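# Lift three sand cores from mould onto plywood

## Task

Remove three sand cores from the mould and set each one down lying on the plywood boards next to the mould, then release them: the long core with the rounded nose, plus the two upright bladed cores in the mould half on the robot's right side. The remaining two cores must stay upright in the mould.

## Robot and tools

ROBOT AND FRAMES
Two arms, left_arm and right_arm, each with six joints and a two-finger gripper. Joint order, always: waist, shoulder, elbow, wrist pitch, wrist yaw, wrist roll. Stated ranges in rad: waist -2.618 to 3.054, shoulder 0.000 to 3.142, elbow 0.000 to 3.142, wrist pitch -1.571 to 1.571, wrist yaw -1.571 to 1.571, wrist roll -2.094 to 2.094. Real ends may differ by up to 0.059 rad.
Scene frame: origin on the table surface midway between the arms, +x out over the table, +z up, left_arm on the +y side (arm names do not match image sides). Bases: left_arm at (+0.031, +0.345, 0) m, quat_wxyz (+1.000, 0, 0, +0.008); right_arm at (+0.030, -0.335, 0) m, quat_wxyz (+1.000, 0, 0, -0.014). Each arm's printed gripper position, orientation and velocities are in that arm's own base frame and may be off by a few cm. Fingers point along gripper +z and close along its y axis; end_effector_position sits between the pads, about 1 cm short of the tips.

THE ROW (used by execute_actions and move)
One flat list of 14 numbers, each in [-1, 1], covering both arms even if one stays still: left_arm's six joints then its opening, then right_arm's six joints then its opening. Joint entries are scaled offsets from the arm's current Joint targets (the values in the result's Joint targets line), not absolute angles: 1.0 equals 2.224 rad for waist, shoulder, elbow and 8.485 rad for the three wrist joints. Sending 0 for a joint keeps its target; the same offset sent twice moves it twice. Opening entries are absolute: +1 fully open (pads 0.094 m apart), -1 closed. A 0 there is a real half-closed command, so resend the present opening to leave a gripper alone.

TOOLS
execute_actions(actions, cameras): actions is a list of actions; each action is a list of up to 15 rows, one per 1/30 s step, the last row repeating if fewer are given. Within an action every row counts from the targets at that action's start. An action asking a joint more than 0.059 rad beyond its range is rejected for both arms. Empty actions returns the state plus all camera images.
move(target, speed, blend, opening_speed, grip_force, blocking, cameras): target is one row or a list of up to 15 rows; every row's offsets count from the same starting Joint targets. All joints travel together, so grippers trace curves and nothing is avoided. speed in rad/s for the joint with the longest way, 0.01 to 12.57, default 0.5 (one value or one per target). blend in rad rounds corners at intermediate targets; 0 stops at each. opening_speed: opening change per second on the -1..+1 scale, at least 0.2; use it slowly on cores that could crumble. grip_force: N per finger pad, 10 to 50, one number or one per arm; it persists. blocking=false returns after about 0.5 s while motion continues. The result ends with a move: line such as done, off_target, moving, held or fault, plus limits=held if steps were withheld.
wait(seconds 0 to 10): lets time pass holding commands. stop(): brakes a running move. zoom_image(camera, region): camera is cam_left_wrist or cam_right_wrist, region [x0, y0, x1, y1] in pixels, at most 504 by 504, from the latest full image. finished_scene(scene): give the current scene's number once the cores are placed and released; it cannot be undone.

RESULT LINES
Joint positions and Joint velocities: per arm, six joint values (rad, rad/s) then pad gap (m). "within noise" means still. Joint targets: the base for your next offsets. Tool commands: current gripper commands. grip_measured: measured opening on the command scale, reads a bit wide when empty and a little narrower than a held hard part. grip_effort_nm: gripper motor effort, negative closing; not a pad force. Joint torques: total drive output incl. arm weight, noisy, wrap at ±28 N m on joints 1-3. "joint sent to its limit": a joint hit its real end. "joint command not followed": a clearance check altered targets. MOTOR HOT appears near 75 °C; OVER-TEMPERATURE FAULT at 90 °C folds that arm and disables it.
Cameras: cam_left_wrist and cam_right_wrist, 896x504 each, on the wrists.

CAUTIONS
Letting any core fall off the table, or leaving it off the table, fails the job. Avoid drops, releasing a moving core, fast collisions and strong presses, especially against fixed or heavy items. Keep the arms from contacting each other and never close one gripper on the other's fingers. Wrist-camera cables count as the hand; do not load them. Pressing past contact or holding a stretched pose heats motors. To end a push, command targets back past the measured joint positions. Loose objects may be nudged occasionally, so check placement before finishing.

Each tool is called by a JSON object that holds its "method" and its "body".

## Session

{"method": "execute_actions", "body": {"actions": []}}

Scene clock: 0.00 s.
left_arm: end_effector_position=(+0.3491, -0.0518, +0.2090) grip_measured=+1.000 grip_effort_nm=n/a end_effector_quat_wxyz=(+0.533, -0.007, +0.815, -0.226) | right_arm: end_effector_position=(+0.3047, +0.0784, +0.1820) grip_measured=+1.000 grip_effort_nm=n/a end_effector_quat_wxyz=(+0.477, +0.034, +0.863, +0.162)
Joint positions: left_arm=[0.064 1.008 0.577 0.059 0.429 -0.249 0.094] | right_arm=[0.21 0.845 0.563 -0.234 -0.068 0.329 0.094]
Joint velocities: within noise
Joint torques (N m): no reading
Heat: left arm: 35 °C; right arm: 35 °C.
Joint targets: left_arm=[0.064 1.000 0.586 0.063 0.431 -0.247] | right_arm=[0.210 0.838 0.575 -0.230 -0.068 0.327]
Tool commands: left_gripper/opening=+1.0 right_gripper/opening=+1.0

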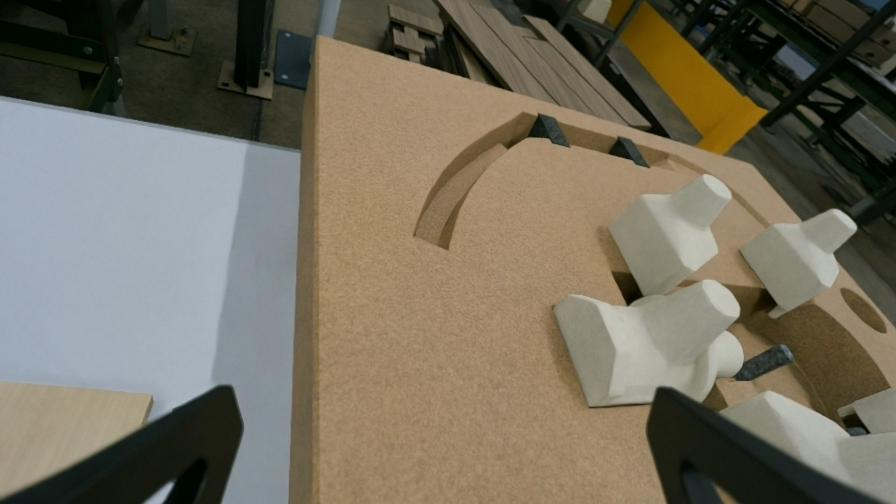

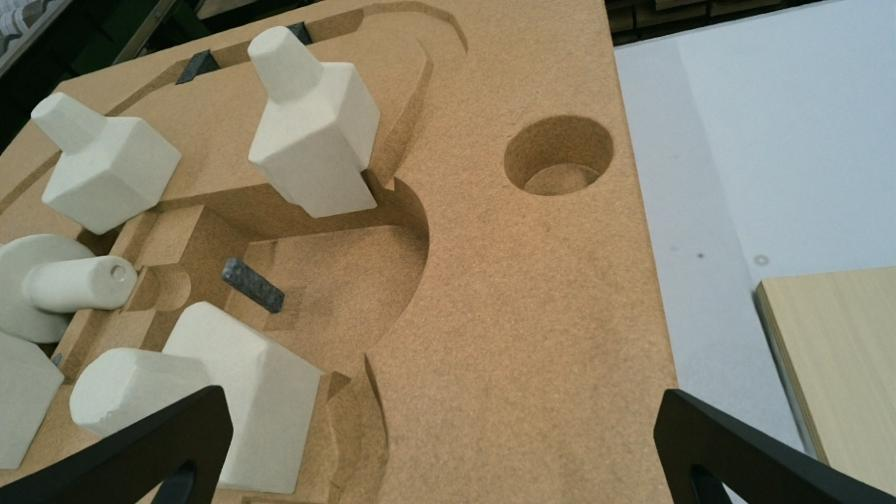

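{"method": "move", "body": {"target": [-0.2671, 0.0899, 0.2761, -0.0664, -0.0508, 0.0291, 1.0, 0.1304, 0.0324, 0.1511, -0.0318, 0.008, -0.0385, 1.0], "speed": 0.8, "cameras": ["all"]}}

Scene clock: 5.80 s.
left_arm: end_effector_position=(+0.3337, -0.1946, +0.2968) grip_measured=+1.000 grip_effort_nm=0.03 end_effector_quat_wxyz=(+0.485, +0.224, +0.834, -0.137) | right_arm: end_effector_position=(+0.2819, +0.1537, +0.2555) grip_measured=+1.000 grip_effort_nm=0.03 end_effector_quat_wxyz=(+0.485, -0.210, +0.839, +0.126)
Joint positions: left_arm=[-0.526 1.192 1.178 -0.501 0.01 -0.007 0.094] | right_arm=[0.493 0.906 0.881 -0.495 -0.006 0.006 0.094]
Joint torques (N m): left_arm=[-0.23 -2.88 7.65 2.05 -0.09 0.01] | right_arm=[0.61 -1.02 8.62 1.41 0.04 -0.14]
Heat: left arm: 36 °C; right arm: 37 °C.
Joint targets: left_arm=[-0.530 1.200 1.200 -0.501 0.000 0.000] | right_arm=[0.500 0.910 0.911 -0.500 0.000 0.000]
move: done

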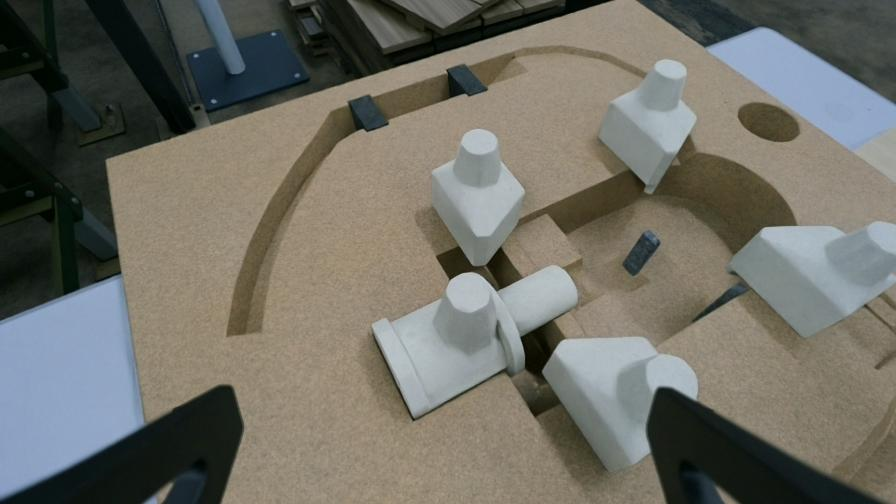

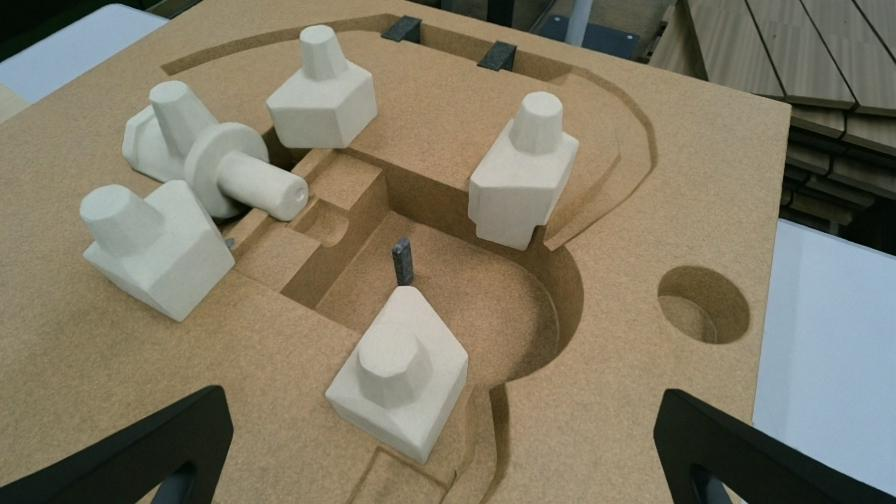

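{"method": "move", "body": {"target": [0.1871, 0.3372, 0.1924, -0.0292, 0.1204, 0.118, 1.0, 0.2684, 0.1455, -0.0117, 0.0053, 0.109, 0.0849, 1.0], "speed": 0.6, "cameras": ["all"]}}

Scene clock: 31.03 s.
left_arm: end_effector_position=(+0.4256, -0.2000, +0.1931) grip_measured=+1.000 grip_effort_nm=0.03 end_effector_quat_wxyz=(+0.390, +0.546, +0.666, -0.326) | right_arm: end_effector_position=(+0.2659, +0.2064, +0.2058) grip_measured=+1.000 grip_effort_nm=0.03 end_effector_quat_wxyz=(+0.522, -0.005, +0.853, +0.003)
Joint positions: left_arm=[-0.115 1.936 1.603 -0.742 0.99 0.986 0.094] | right_arm=[1.091 1.231 0.881 -0.477 0.903 0.706 0.094]
Joint torques (N m): left_arm=[0.16 -8.03 7.24 1.13 0.85 0.11] | right_arm=[0.49 -3.22 6.28 1.22 0.49 0.11]
Heat: left arm: 38 °C; right arm: 38 °C.
Joint targets: left_arm=[-0.114 1.950 1.628 -0.748 1.022 1.002] | right_arm=[1.096 1.234 0.885 -0.455 0.925 0.720]
move: done

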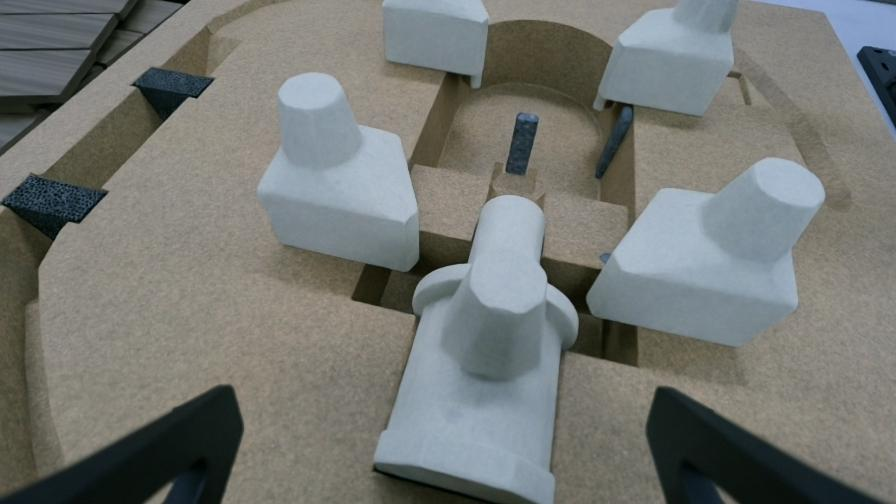

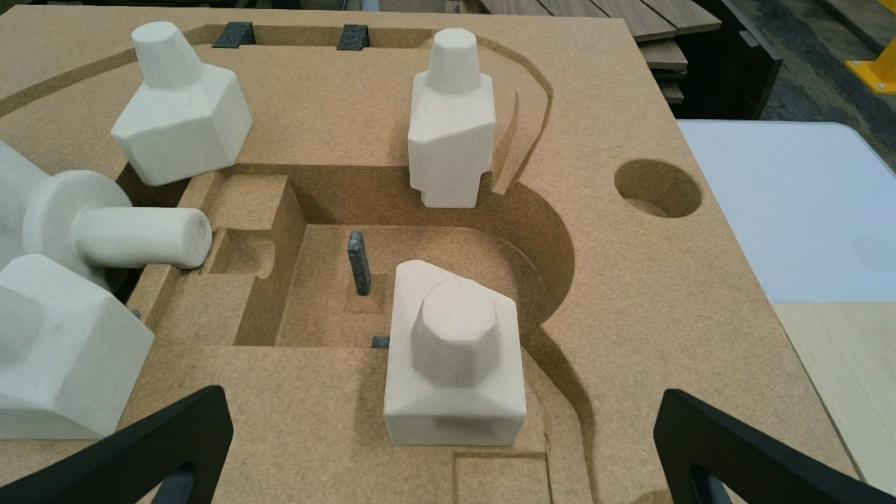

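{"method": "move", "body": {"target": [-0.0656, 0.0054, -0.1025, 0.0487, -0.0091, -0.0258, 1.0, -0.0931, 0.0733, -0.054, 0.0501, -0.0189, -0.0247, 1.0], "speed": 0.3, "cameras": ["all"]}}

Scene clock: 58.23 s.
left_arm: end_effector_position=(+0.4182, -0.2579, +0.1551) grip_measured=+1.000 grip_effort_nm=0.03 end_effector_quat_wxyz=(+0.401, +0.548, +0.655, -0.331) | right_arm: end_effector_position=(+0.3243, +0.2071, +0.1605) grip_measured=+1.000 grip_effort_nm=0.03 end_effector_quat_wxyz=(+0.524, -0.001, +0.852, +0.005)
Joint positions: left_arm=[-0.255 1.941 1.409 -0.35 0.936 0.781 0.094] | right_arm=[0.895 1.392 0.775 -0.056 0.762 0.511 0.094]
Joint torques (N m): left_arm=[-0.31 -7.66 4.46 1.67 0.55 -0.06] | right_arm=[-0.51 -4.21 5.11 1.45 0.21 -0.04]
Heat: left arm: 37 °C; right arm: 37 °C.
Joint targets: left_arm=[-0.260 1.962 1.400 -0.336 0.944 0.783] | right_arm=[0.889 1.397 0.765 -0.030 0.764 0.511]
move: done

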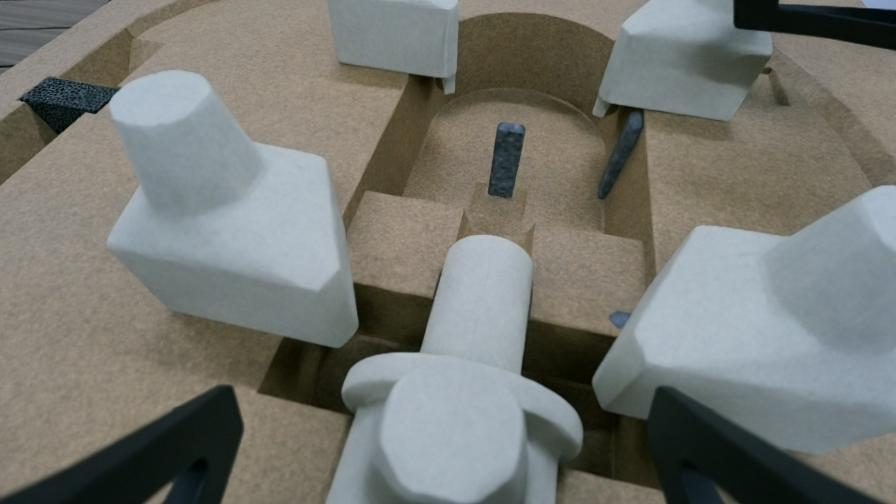

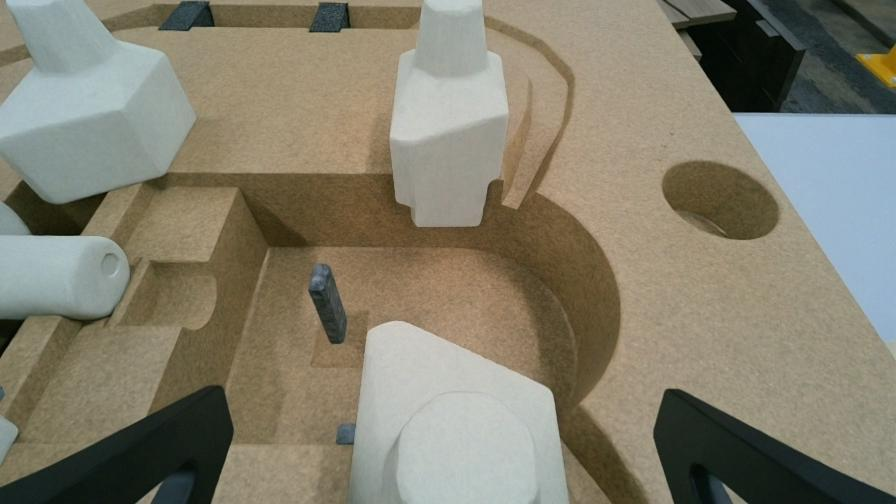

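{"method": "move", "body": {"target": [[0, 0, 0, 0, 0, 0, 1.0, -0.0018, 0, -0.0162, 0.0037, -0.0004, -0.0004, 1.0], [0, 0, 0, 0, 0, 0, -0.7, -0.0018, 0, -0.0162, 0.0037, -0.0004, -0.0004, -0.7]], "speed": 0.15, "opening_speed": 0.45, "grip_force": [45, 40], "cameras": ["all"]}}

Scene clock: 75.50 s.
left_arm: end_effector_position=(+0.4167, -0.2581, +0.1549) grip_measured=-0.275 grip_effort_nm=-0.90 end_effector_quat_wxyz=(+0.399, +0.547, +0.655, -0.335) | right_arm: end_effector_position=(+0.3222, +0.2039, +0.1514) grip_measured=-0.275 grip_effort_nm=-0.82 end_effector_quat_wxyz=(+0.522, -0.004, +0.853, +0.003)
Joint positions: left_arm=[-0.255 1.941 1.409 -0.357 0.941 0.78 0.034] | right_arm=[0.893 1.392 0.739 -0.025 0.759 0.506 0.034]
Joint torques (N m): left_arm=[-0.4 -7.65 4.51 1.69 0.49 -0.04] | right_arm=[-0.64 -4.14 4.97 1.43 0.23 -0.02]
Heat: left arm: 38 °C; right arm: 38 °C.
Joint targets: left_arm=[-0.260 1.962 1.400 -0.335 0.944 0.783] | right_arm=[0.885 1.397 0.729 0.001 0.761 0.507]
grip_force (N): 45, 40
move: done

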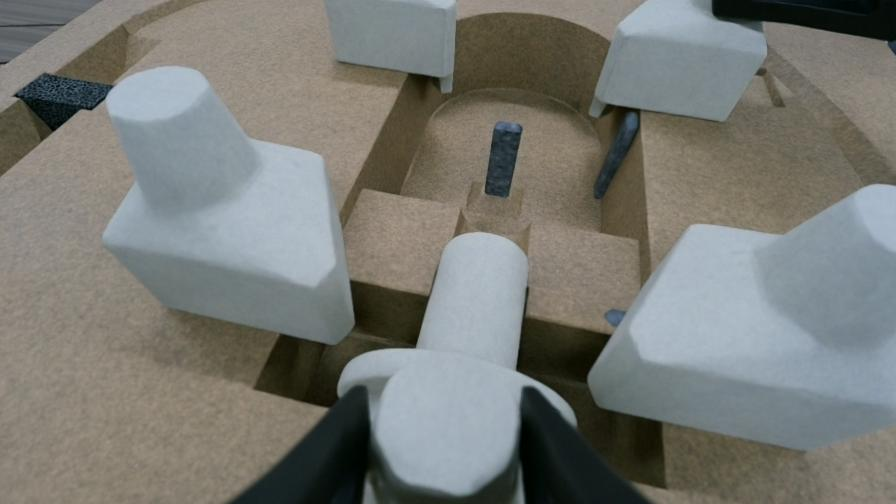

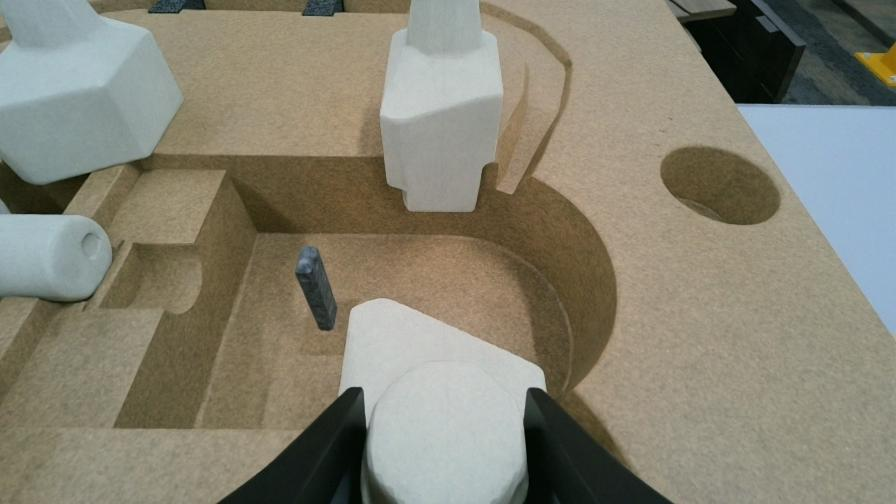

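{"method": "move", "body": {"target": [[0, -0.0324, 0.0265, 0.0057, 0.0078, 0, -0.7, 0, -0.018, 0.0247, 0.0028, 0.0012, 0, -0.7], [0, -0.0535, 0.0621, -0.0019, 0.0119, 0, -0.7, 0, -0.0384, 0.0605, -0.0095, 0.0012, 0, -0.7]], "speed": 0.12, "blend": 0.01, "cameras": ["all"]}}

Scene clock: 97.93 s.
left_arm: end_effector_position=(+0.4197, -0.2605, +0.1823) grip_measured=-0.277 grip_effort_nm=-0.91 end_effector_quat_wxyz=(+0.407, +0.549, +0.648, -0.338) | right_arm: end_effector_position=(+0.3210, +0.2057, +0.1723) grip_measured=-0.275 grip_effort_nm=-0.82 end_effector_quat_wxyz=(+0.517, -0.009, +0.856, +0.008)
Joint positions: left_arm=[-0.255 1.926 1.483 -0.423 0.954 0.775 0.034] | right_arm=[0.891 1.353 0.809 -0.137 0.738 0.505 0.034]
Joint torques (N m): left_arm=[-0.32 -15.47 10.1 2.25 1.52 0.04] | right_arm=[-0.49 -7.9 10.36 1.74 0.53 -0.01]
Heat: left arm: 38 °C; right arm: 39 °C.
Joint targets: left_arm=[-0.260 1.843 1.539 -0.352 1.045 0.783] | right_arm=[0.886 1.311 0.864 -0.079 0.771 0.507]
grip_force (N): 45, 40
move: off_target (left_arm, right_arm); left_arm: the wrist yaw is farthest, 0.091 rad from its target; right_arm: the wrist pitch is farthest, 0.057 rad from its target

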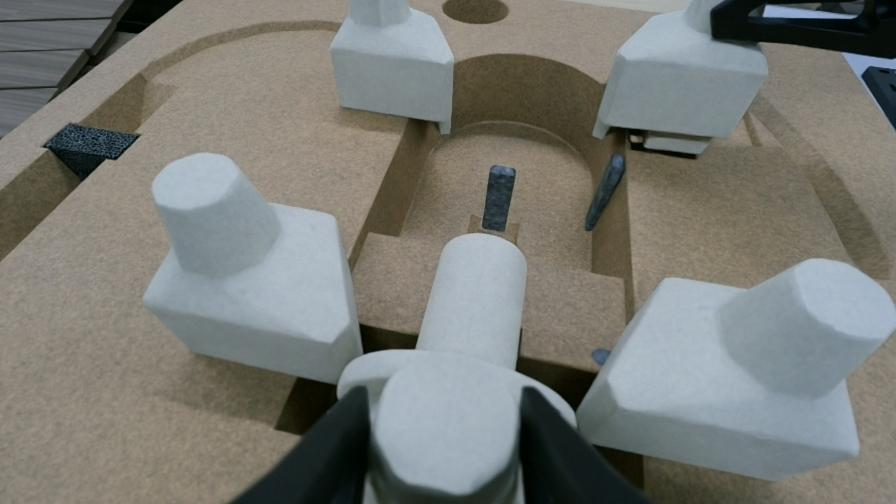

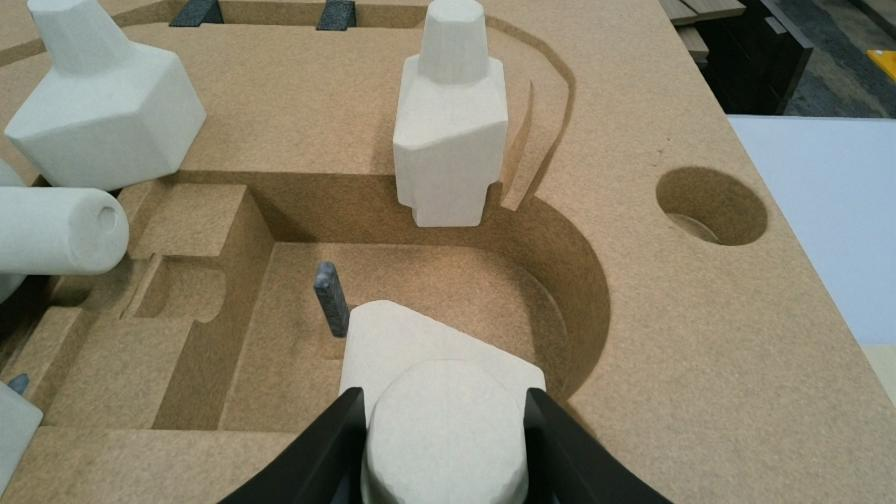

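{"method": "move", "body": {"target": [[0, -0.0108, 0.0589, -0.0203, 0.0004, 0, -0.7, 0, -0.0139, 0.0513, -0.0173, 0, 0, -0.7], [0, -0.0018, 0.1906, -0.0534, 0.0004, 0, -0.7, 0, -0.0162, 0.1657, -0.0479, 0, 0, -0.7]], "speed": 0.22, "blend": 0.03, "cameras": ["all"]}}

Scene clock: 106.00 s.
left_arm: end_effector_position=(+0.4133, -0.2590, +0.2970) grip_measured=-0.277 grip_effort_nm=-0.91 end_effector_quat_wxyz=(+0.410, +0.549, +0.646, -0.337) | right_arm: end_effector_position=(+0.3216, +0.2067, +0.2713) grip_measured=-0.275 grip_effort_nm=-0.82 end_effector_quat_wxyz=(+0.517, -0.009, +0.856, +0.010)
Joint positions: left_arm=[-0.255 1.906 1.911 -0.864 0.955 0.775 0.034] | right_arm=[0.891 1.316 1.177 -0.541 0.736 0.505 0.034]
Joint torques (N m): left_arm=[-0.35 -14 9.77 2.14 1.53 0.02] | right_arm=[-0.46 -7.57 10.56 1.69 0.54 -0.02]
Heat: left arm: 41 °C; right arm: 40 °C.
Joint targets: left_arm=[-0.260 1.839 1.963 -0.805 1.049 0.783] | right_arm=[0.886 1.276 1.232 -0.486 0.771 0.507]
grip_force (N): 45, 40
move: off_target (left_arm, right_arm); left_arm: the wrist yaw is farthest, 0.093 rad from its target; right_arm: the elbow is farthest, 0.056 rad from its target

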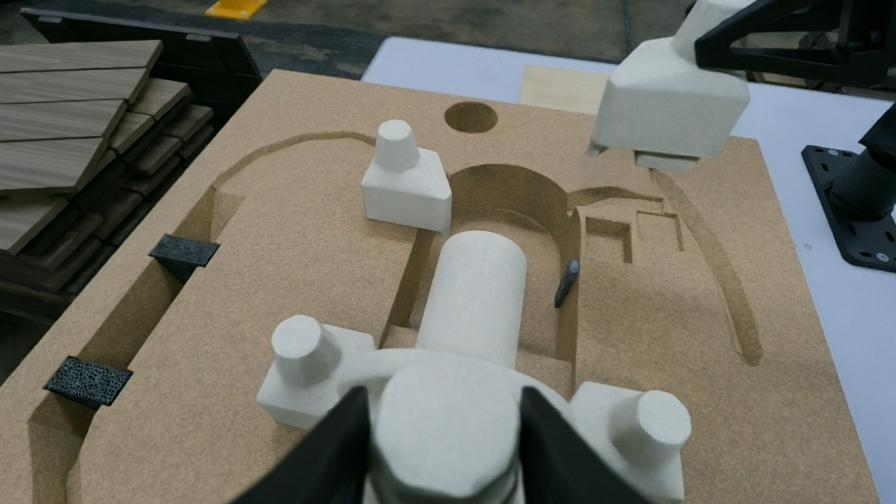

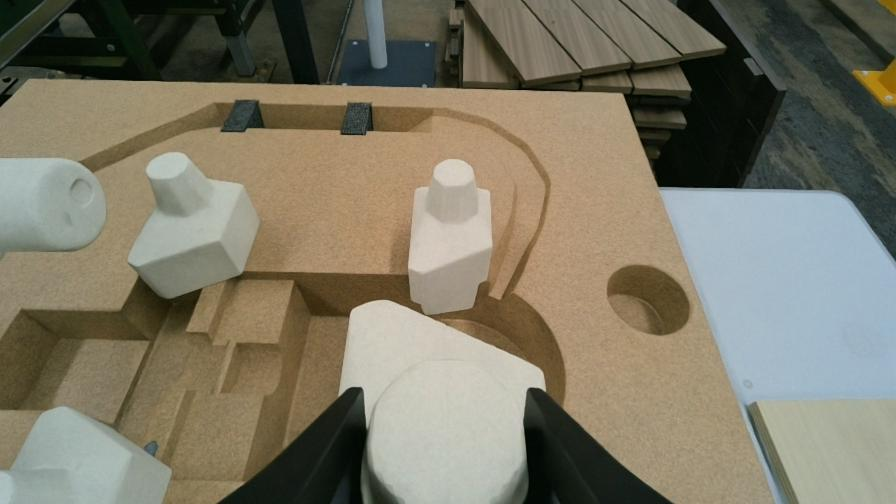

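{"method": "move", "body": {"target": [[0.3988, -0.3575, -0.5342, 0.0775, -0.0493, -0.0534, -0.7, -0.6682, -0.1691, -0.1313, 0.009, -0.0915, -0.0598, -0.7], [0.3988, -0.3575, -0.5342, 0.0775, -0.0493, -0.0534, -0.7, -0.7266, 0.2788, 0.2302, -0.1024, -0.1734, 0.0275, -0.7]], "speed": 0.55, "blend": 0.05, "cameras": ["all"]}}

Scene clock: 144.67 s.
left_arm: end_effector_position=(+0.3268, +0.1118, +0.2024) grip_measured=-0.277 grip_effort_nm=-0.91 end_effector_quat_wxyz=(+0.511, +0.010, +0.859, -0.026) | right_arm: end_effector_position=(+0.3456, -0.1616, +0.1617) grip_measured=-0.275 grip_effort_nm=-0.82 end_effector_quat_wxyz=(+0.016, +0.627, +0.714, +0.311)
Joint positions: left_arm=[0.621 1.096 0.757 -0.271 0.589 0.331 0.034] | right_arm=[-0.723 1.904 1.7 -1.331 -0.632 0.728 0.034]
Joint torques (N m): left_arm=[0.54 -6.64 7.12 3.22 0.72 -0.1] | right_arm=[-0.61 -8.73 8.7 -0.05 -0.95 0.04]
Heat: left arm: 42 °C; right arm: 42 °C.
Joint targets: left_arm=[0.627 1.044 0.774 -0.147 0.630 0.330] | right_arm=[-0.731 1.895 1.744 -1.355 -0.700 0.741]
grip_force (N): 45, 40
move: off_target (left_arm, right_arm); left_arm: the wrist pitch is farthest, 0.123 rad from its target; right_arm: the wrist yaw is farthest, 0.068 rad from its target

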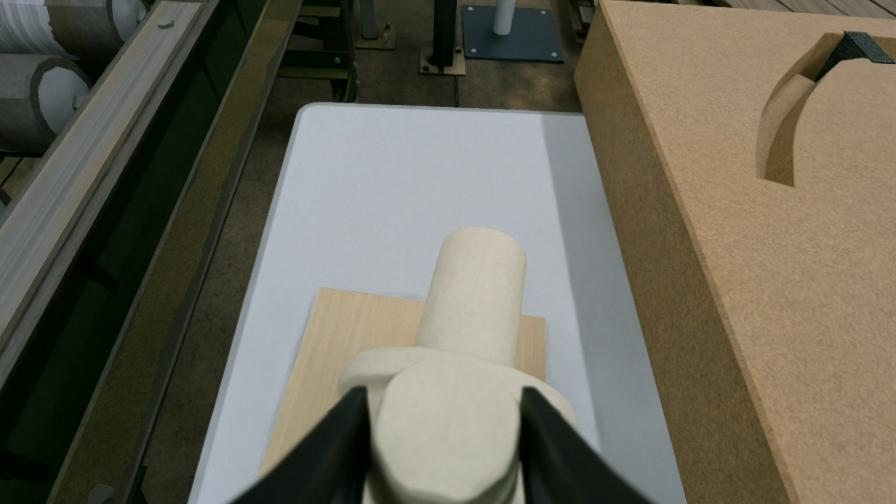

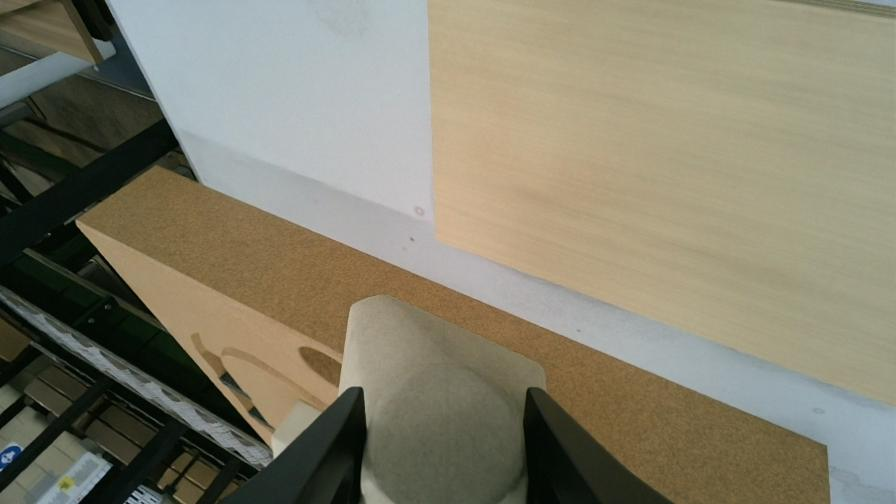

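{"method": "move", "body": {"target": [0.0513, 0.0967, -0.0787, 0.0389, 0.0174, 0.0172, -0.7, 0, 0.0193, -0.1601, 0.0466, -0.0059, 0, -0.7], "speed": 0.25, "cameras": ["all"]}}

Scene clock: 173.47 s.
left_arm: end_effector_position=(+0.3290, +0.1388, +0.1415) grip_measured=-0.277 grip_effort_nm=-0.90 end_effector_quat_wxyz=(+0.529, +0.045, +0.847, -0.016) | right_arm: end_effector_position=(+0.3495, -0.1562, +0.0760) grip_measured=-0.275 grip_effort_nm=-0.82 end_effector_quat_wxyz=(+0.021, +0.620, +0.710, +0.333)
Joint positions: left_arm=[0.734 1.271 0.584 0.065 0.714 0.461 0.034] | right_arm=[-0.723 1.942 1.386 -0.968 -0.679 0.729 0.034]
Joint torques (N m): left_arm=[0.55 -4.38 6.43 3.11 1.05 0.11] | right_arm=[-0.65 -8.5 5.11 0.25 -1 0.1]
Heat: left arm: 49 °C; right arm: 40 °C.
Joint targets: left_arm=[0.741 1.259 0.599 0.183 0.778 0.476] | right_arm=[-0.731 1.938 1.388 -0.959 -0.750 0.741]
grip_force (N): 45, 40
move: off_target (left_arm, right_arm); left_arm: the wrist pitch is farthest, 0.118 rad from its target; right_arm: the wrist yaw is farthest, 0.071 rad from its target

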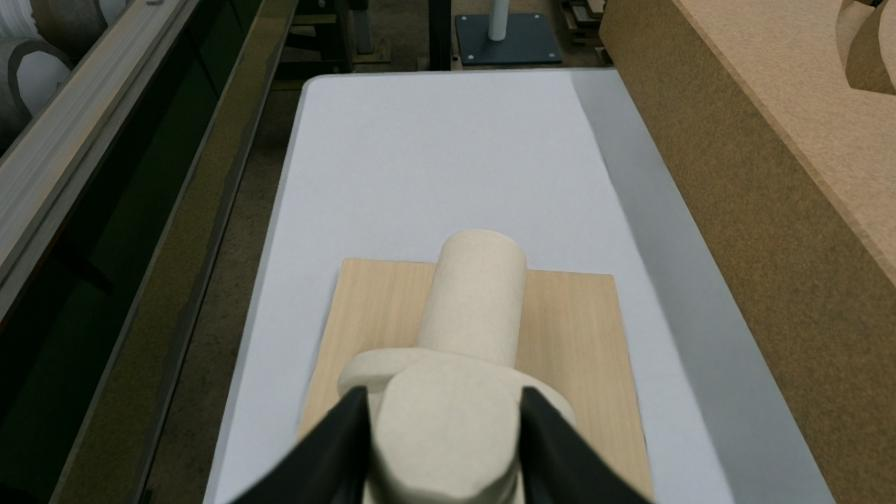

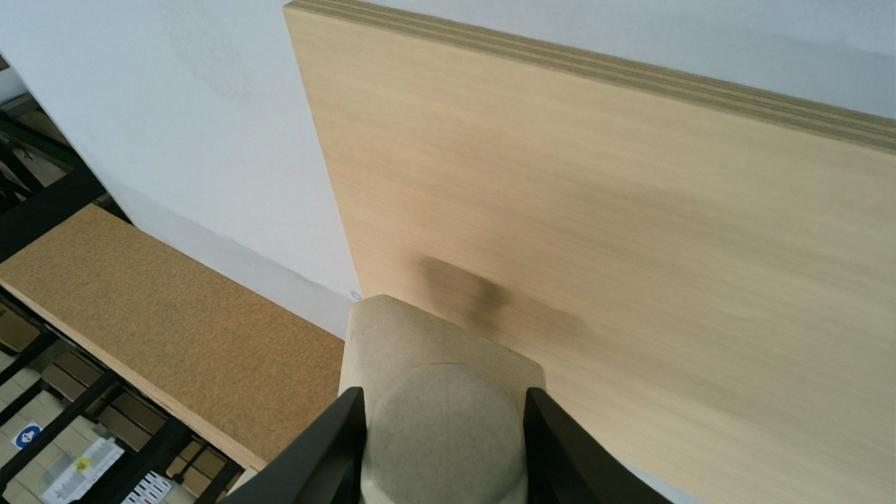

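{"method": "move", "body": {"target": [0, 0.0139, -0.0153, 0.0077, 0, 0, -0.7, 0, 0.0056, -0.011, 0.0043, 0, 0, -0.7], "speed": 0.12, "cameras": ["cam_right_wrist"]}}

Scene clock: 179.40 s.
left_arm: end_effector_position=(+0.3296, +0.1390, +0.1305) grip_measured=-0.277 grip_effort_nm=-0.91 end_effector_quat_wxyz=(+0.530, +0.046, +0.846, -0.016) | right_arm: end_effector_position=(+0.3500, -0.1564, +0.0674) grip_measured=-0.275 grip_effort_nm=-0.82 end_effector_quat_wxyz=(+0.023, +0.619, +0.710, +0.333)
Joint positions: left_arm=[0.734 1.3 0.551 0.131 0.716 0.462 0.034] | right_arm=[-0.723 1.952 1.364 -0.931 -0.68 0.729 0.034]
Joint torques (N m): left_arm=[0.62 -4.38 6.2 3.11 1.01 0.11] | right_arm=[-0.68 -8.34 4.92 0.27 -1 0.1]
Heat: left arm: 50 °C; right arm: 39 °C.
Joint targets: left_arm=[0.741 1.290 0.565 0.248 0.778 0.476] | right_arm=[-0.731 1.951 1.363 -0.923 -0.750 0.741]
grip_force (N): 45, 40
move: off_target (left_arm, right_arm); left_arm: the wrist pitch is farthest, 0.118 rad from its target; right_arm: the wrist yaw is farthest, 0.070 rad from its target
Images, in order (width x height): cam_right_wrist 896x504.

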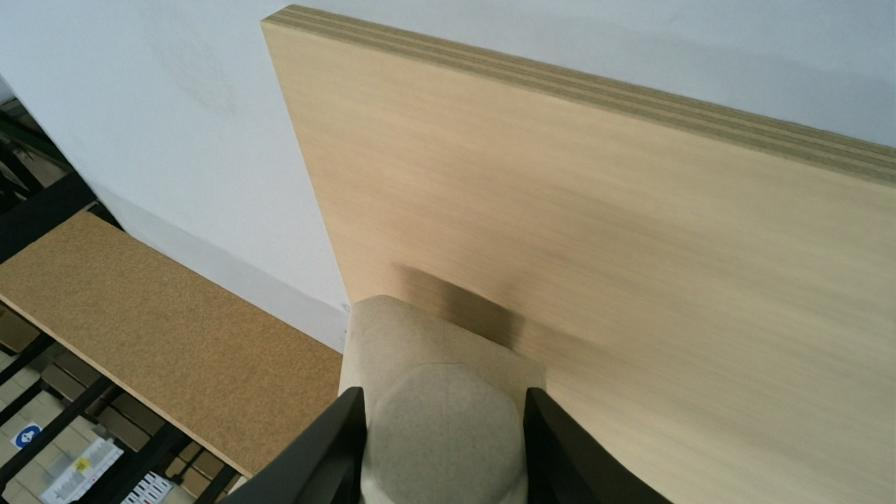

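{"method": "move", "body": {"target": [0, 0.007, -0.0076, 0.0038, 0, 0, -0.7, 0, 0.0034, -0.0066, 0.0026, 0, 0, -0.7], "speed": 0.1}}

{"method": "move", "body": {"target": [0, 0.0035, -0.0038, 0.0019, 0, 0, -0.7, 0, 0.0025, -0.0049, 0.0018, 0, 0, -0.7], "speed": 0.1, "cameras": ["cam_right_wrist"]}}

Scene clock: 183.20 s.
left_arm: end_effector_position=(+0.3295, +0.1388, +0.1247) grip_measured=-0.277 grip_effort_nm=-0.90 end_effector_quat_wxyz=(+0.530, +0.047, +0.846, -0.016) | right_arm: end_effector_position=(+0.3499, -0.1563, +0.0614) grip_measured=-0.275 grip_effort_nm=-0.82 end_effector_quat_wxyz=(+0.023, +0.619, +0.710, +0.334)
Joint positions: left_arm=[0.734 1.315 0.535 0.163 0.717 0.462 0.034] | right_arm=[-0.723 1.96 1.349 -0.91 -0.68 0.729 0.034]
Joint torques (N m): left_arm=[0.59 -4.44 6.13 3.13 0.99 0.08] | right_arm=[-0.65 -8.36 4.88 0.27 -0.99 0.1]
Heat: left arm: 50 °C; right arm: 39 °C.
Joint targets: left_arm=[0.741 1.305 0.548 0.281 0.778 0.476] | right_arm=[-0.731 1.959 1.349 -0.901 -0.750 0.741]
grip_force (N): 45, 40
move: off_target (left_arm, right_arm); left_arm: the wrist pitch is farthest, 0.117 rad from its target; right_arm: the wrist yaw is farthest, 0.070 rad from its target

Scene clock: 184.07 s.
left_arm: end_effector_position=(+0.3297, +0.1388, +0.1226) grip_measured=-0.277 grip_effort_nm=-0.90 end_effector_quat_wxyz=(+0.531, +0.047, +0.846, -0.016) | right_arm: end_effector_position=(+0.3496, -0.1560, +0.0571) grip_measured=-0.275 grip_effort_nm=-0.82 end_effector_quat_wxyz=(+0.023, +0.620, +0.710, +0.334)
Joint positions: left_arm=[0.734 1.322 0.527 0.18 0.718 0.462 0.034] | right_arm=[-0.723 1.965 1.338 -0.894 -0.68 0.729 0.034]
Joint torques (N m): left_arm=[0.62 -4.34 5.89 3.12 0.99 0.13] | right_arm=[-0.66 -8.35 4.83 0.27 -0.99 0.11]
Heat: left arm: 50 °C; right arm: 39 °C.
Joint targets: left_arm=[0.741 1.313 0.540 0.297 0.778 0.475] | right_arm=[-0.731 1.964 1.338 -0.885 -0.750 0.741]
grip_force (N): 45, 40
move: off_target (left_arm, right_arm); left_arm: the wrist pitch is farthest, 0.117 rad from its target; right_arm: the wrist yaw is farthest, 0.070 rad from its target
Images, in order (width x height): cam_right_wrist 896x504.

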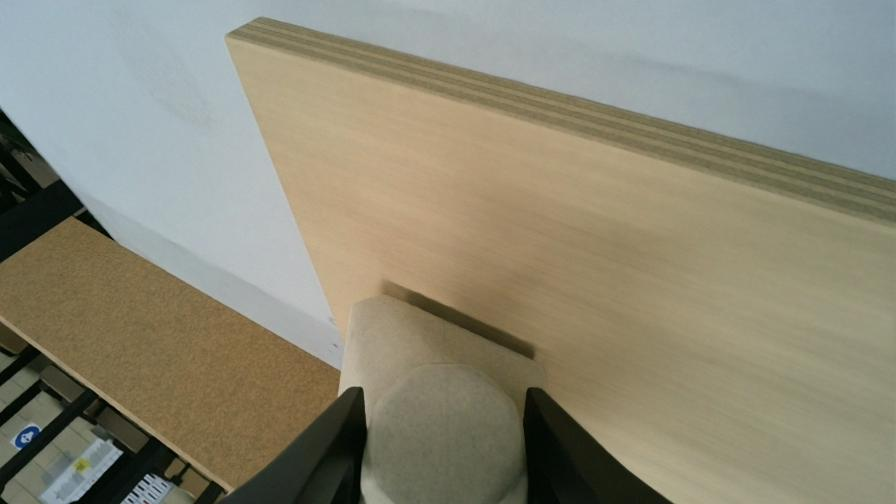

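{"method": "move", "body": {"target": [0, 0.0042, -0.0046, 0.0022, 0, 0, -0.7, 0, 0.0022, -0.0044, 0.0017, 0, 0, -0.7], "speed": 0.1}}

{"method": "move", "body": {"target": [0, 0.0035, -0.0038, 0.0019, 0, 0, -0.7, 0, 0.0018, -0.0035, 0.0014, 0, 0, -0.7], "speed": 0.1, "cameras": ["cam_right_wrist", "cam_left_wrist"]}}

Scene clock: 187.87 s.
left_arm: end_effector_position=(+0.3305, +0.1387, +0.1221) grip_measured=-0.277 grip_effort_nm=-0.90 end_effector_quat_wxyz=(+0.535, +0.050, +0.843, -0.014) | right_arm: end_effector_position=(+0.3500, -0.1556, +0.0558) grip_measured=-0.275 grip_effort_nm=-0.82 end_effector_quat_wxyz=(+0.024, +0.619, +0.709, +0.336)
Joint positions: left_arm=[0.734 1.329 0.519 0.205 0.722 0.462 0.034] | right_arm=[-0.723 1.965 1.33 -0.882 -0.685 0.731 0.034]
Joint torques (N m): left_arm=[0.69 -4.07 5.65 3.03 0.92 0.1] | right_arm=[-0.66 -7.98 4.68 0.3 -0.95 0.07]
Heat: left arm: 51 °C; right arm: 39 °C.
Joint targets: left_arm=[0.741 1.322 0.529 0.315 0.778 0.475] | right_arm=[-0.731 1.969 1.328 -0.871 -0.750 0.741]
grip_force (N): 45, 40
move: off_target (left_arm, right_arm); left_arm: the wrist pitch is farthest, 0.110 rad from its target; right_arm: the wrist yaw is farthest, 0.065 rad from its target

Scene clock: 188.67 s.
left_arm: end_effector_position=(+0.3314, +0.1383, +0.1221) grip_measured=-0.277 grip_effort_nm=-0.91 end_effector_quat_wxyz=(+0.540, +0.054, +0.840, -0.013) | right_arm: end_effector_position=(+0.3506, -0.1543, +0.0541) grip_measured=-0.275 grip_effort_nm=-0.82 end_effector_quat_wxyz=(+0.023, +0.619, +0.708, +0.340)
Joint positions: left_arm=[0.734 1.334 0.513 0.228 0.729 0.462 0.034] | right_arm=[-0.723 1.969 1.324 -0.874 -0.695 0.733 0.034]
Joint torques (N m): left_arm=[0.66 -4.1 5.52 2.97 0.87 0.1] | right_arm=[-0.68 -7.97 4.53 0.32 -0.85 0.05]
Heat: left arm: 51 °C; right arm: 39 °C.
Joint targets: left_arm=[0.741 1.330 0.521 0.332 0.778 0.475] | right_arm=[-0.731 1.973 1.321 -0.859 -0.750 0.741]
grip_force (N): 45, 40
move: off_target (left_arm, right_arm); left_arm: the wrist pitch is farthest, 0.103 rad from its target; right_arm: the wrist yaw is farthest, 0.055 rad from its target

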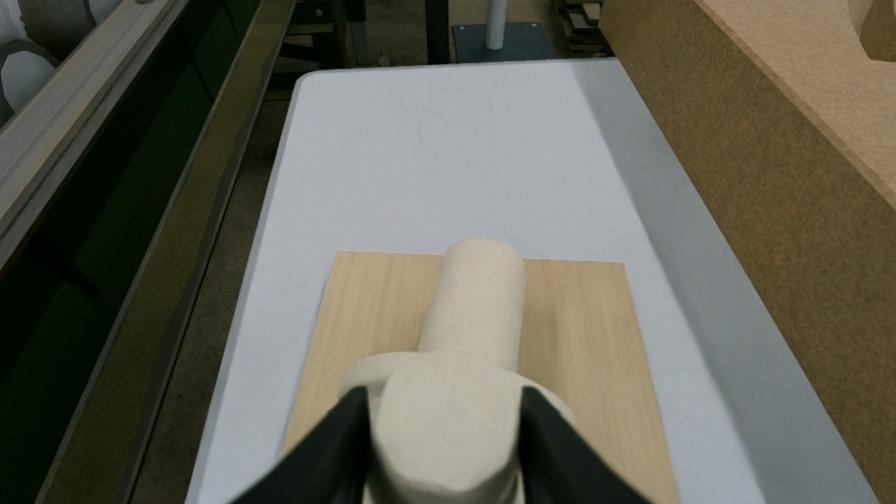

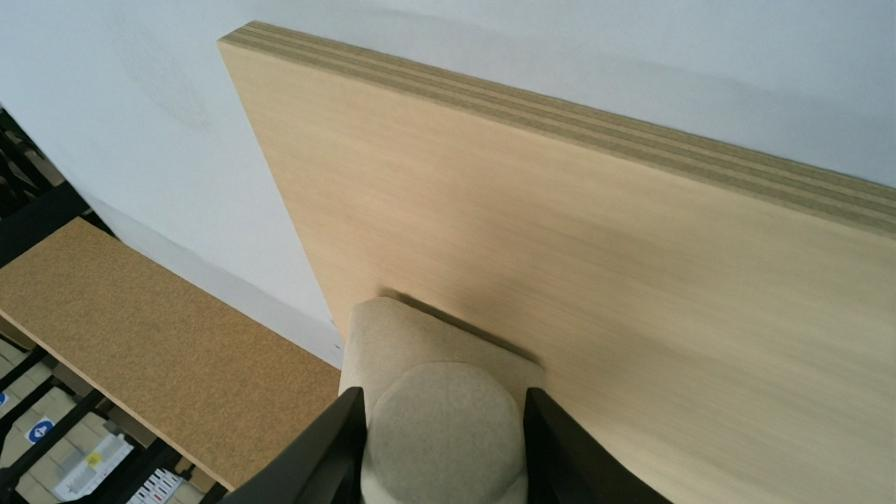

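{"method": "move", "body": {"target": [0, 0.003, -0.003, -0.002, -0.002, 0, -0.7, 0, 0.0016, -0.0032, 0.0012, 0, 0, -0.7], "speed": 0.1, "cameras": ["cam_right_wrist"]}}

{"method": "zoom_image", "body": {"camera": "cam_right_wrist", "region": [300, 240, 620, 504]}}

Scene clock: 193.97 s.
left_arm: end_effector_position=(+0.3312, +0.1382, +0.1217) grip_measured=-0.277 grip_effort_nm=-0.91 end_effector_quat_wxyz=(+0.540, +0.054, +0.840, -0.013) | right_arm: end_effector_position=(+0.3506, -0.1538, +0.0534) grip_measured=-0.275 grip_effort_nm=-0.82 end_effector_quat_wxyz=(+0.023, +0.619, +0.706, +0.343)
Joint positions: left_arm=[0.734 1.335 0.511 0.231 0.729 0.462 0.034] | right_arm=[-0.725 1.969 1.319 -0.868 -0.7 0.734 0.034]
Joint torques (N m): left_arm=[0.61 -3.55 5.08 2.75 0.66 0.09] | right_arm=[-0.55 -7.68 4.44 0.37 -0.81 0.04]
Heat: left arm: 52 °C; right arm: 38 °C.
Joint targets: left_arm=[0.741 1.337 0.514 0.315 0.761 0.475] | right_arm=[-0.731 1.977 1.313 -0.849 -0.750 0.741]
grip_force (N): 45, 40
move: off_target (left_arm, right_arm); left_arm: the wrist pitch is farthest, 0.084 rad from its target; right_arm: the wrist yaw is farthest, 0.050 rad from its target
Images, in order (width x height): cam_right_wrist 896x504.

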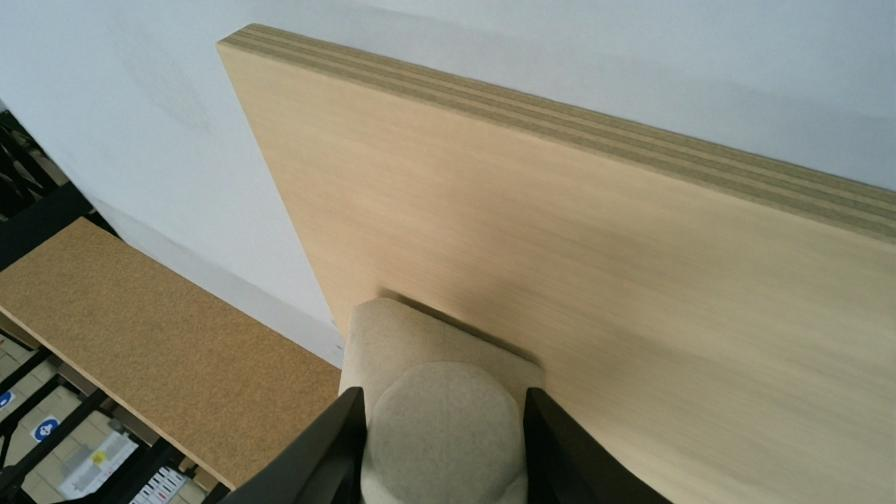

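Scaled by 1.575.

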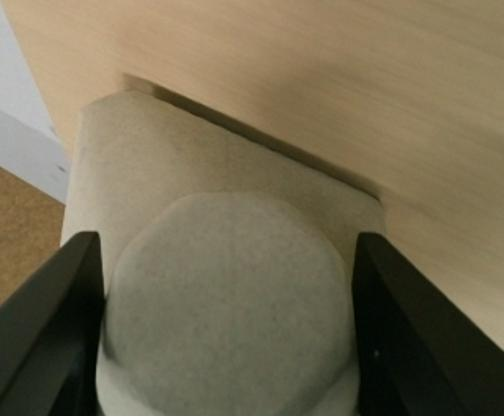

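{"method": "move", "body": {"target": [0, 0, 0, 0, 0, 0, 0.1, 0, 0, 0, 0, 0, 0, 0.08], "opening_speed": 0.25, "grip_force": [50, 50], "cameras": ["all"]}}

Scene clock: 201.03 s.
left_arm: end_effector_position=(+0.3367, +0.1406, +0.1343) grip_measured=+0.098 grip_effort_nm=0.13 end_effector_quat_wxyz=(+0.562, +0.071, +0.824, +0.001) | right_arm: end_effector_position=(+0.3546, -0.1515, +0.0573) grip_measured=+0.077 grip_effort_nm=0.18 end_effector_quat_wxyz=(+0.026, +0.614, +0.703, +0.358)
Joint positions: left_arm=[0.735 1.335 0.511 0.298 0.746 0.463 0.052] | right_arm=[-0.725 1.969 1.319 -0.859 -0.732 0.736 0.051]
Joint torques (N m): left_arm=[0.51 -3.62 5.22 2.06 0.45 0.09] | right_arm=[-0.53 -7.69 4.44 0.3 -0.5 0.01]
Heat: left arm: 52 °C; right arm: 38 °C.
Joint targets: left_arm=[0.741 1.337 0.514 0.315 0.761 0.476] | right_arm=[-0.731 1.977 1.313 -0.849 -0.750 0.740]
move: done

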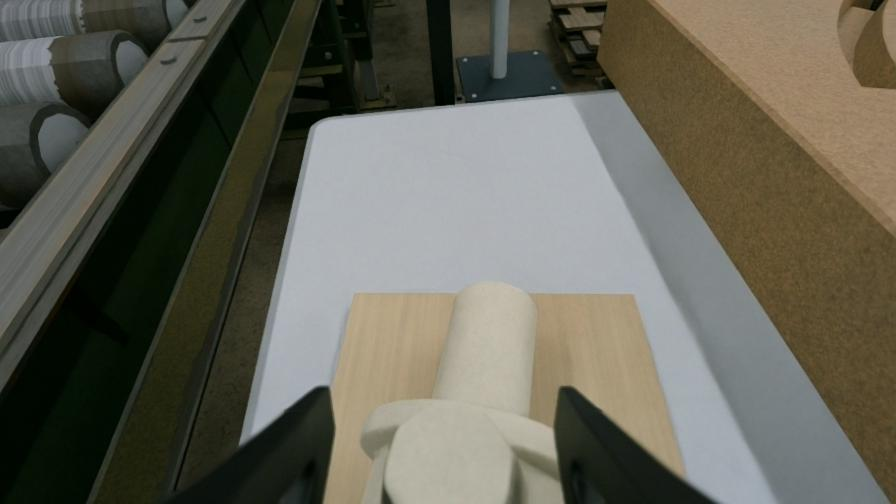

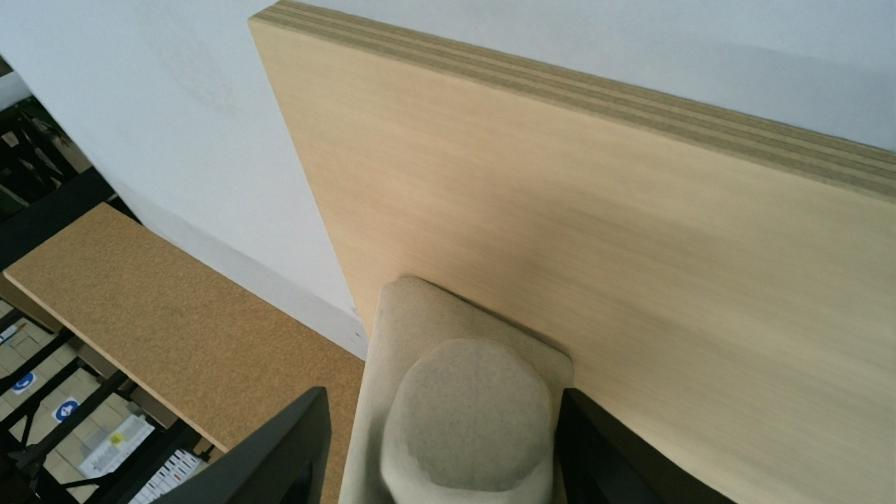

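{"method": "move", "body": {"target": [[0, 0, 0, 0, 0, 0, 0.1, 0, -0.009, 0.0157, 0, 0, 0, 0.3], [0, -0.16, 0.05, -0.012, 0, 0, 0.1, -0.0607, -0.0211, 0.0976, -0.0414, 0, -0.0224, 0.3]], "speed": 0.2, "opening_speed": 0.4, "cameras": ["all"]}}

Scene clock: 218.63 s.
left_arm: end_effector_position=(+0.3228, +0.1272, +0.2647) grip_measured=+0.098 grip_effort_nm=0.12 end_effector_quat_wxyz=(+0.651, +0.136, +0.740, +0.104) | right_arm: end_effector_position=(+0.3216, -0.1868, +0.1026) grip_measured=+0.297 grip_effort_nm=0.19 end_effector_quat_wxyz=(+0.018, +0.618, +0.699, +0.360)
Joint positions: left_arm=[0.735 0.997 0.601 0.215 0.751 0.465 0.052] | right_arm=[-0.86 1.966 1.501 -1.184 -0.734 0.559 0.061]
Joint torques (N m): left_arm=[0.53 -3.19 7.87 2 0.23 0.08] | right_arm=[-0.55 -11.3 7.24 -0.14 -0.49 -0.14]
Heat: left arm: 48 °C; right arm: 38 °C.
Joint targets: left_arm=[0.741 0.981 0.626 0.213 0.761 0.475] | right_arm=[-0.866 1.930 1.530 -1.200 -0.750 0.551]
move: off_target (right_arm); right_arm: the shoulder is farthest, 0.036 rad from its target

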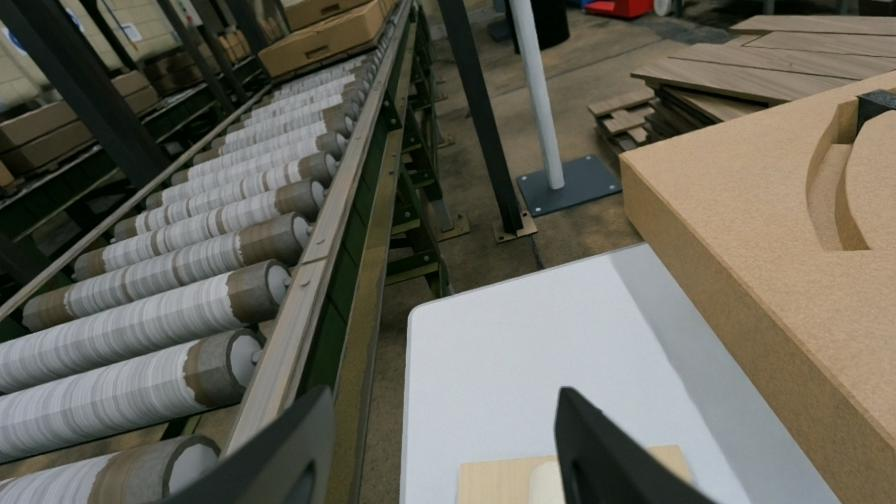

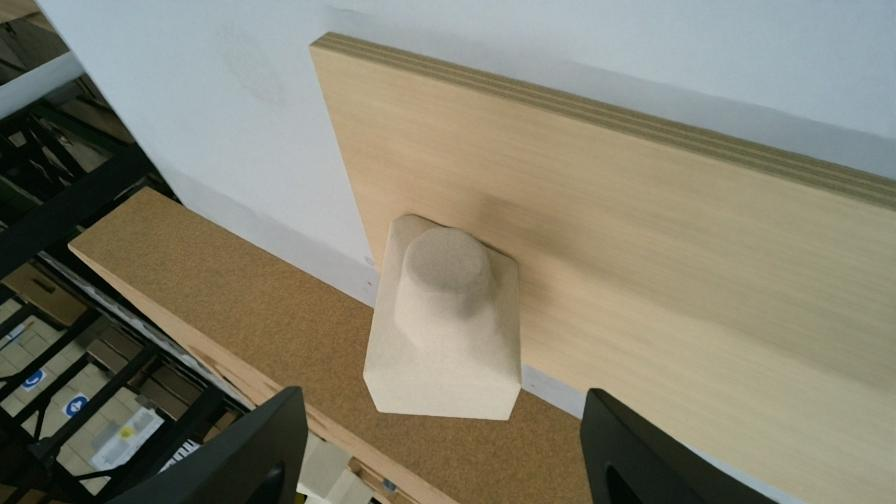

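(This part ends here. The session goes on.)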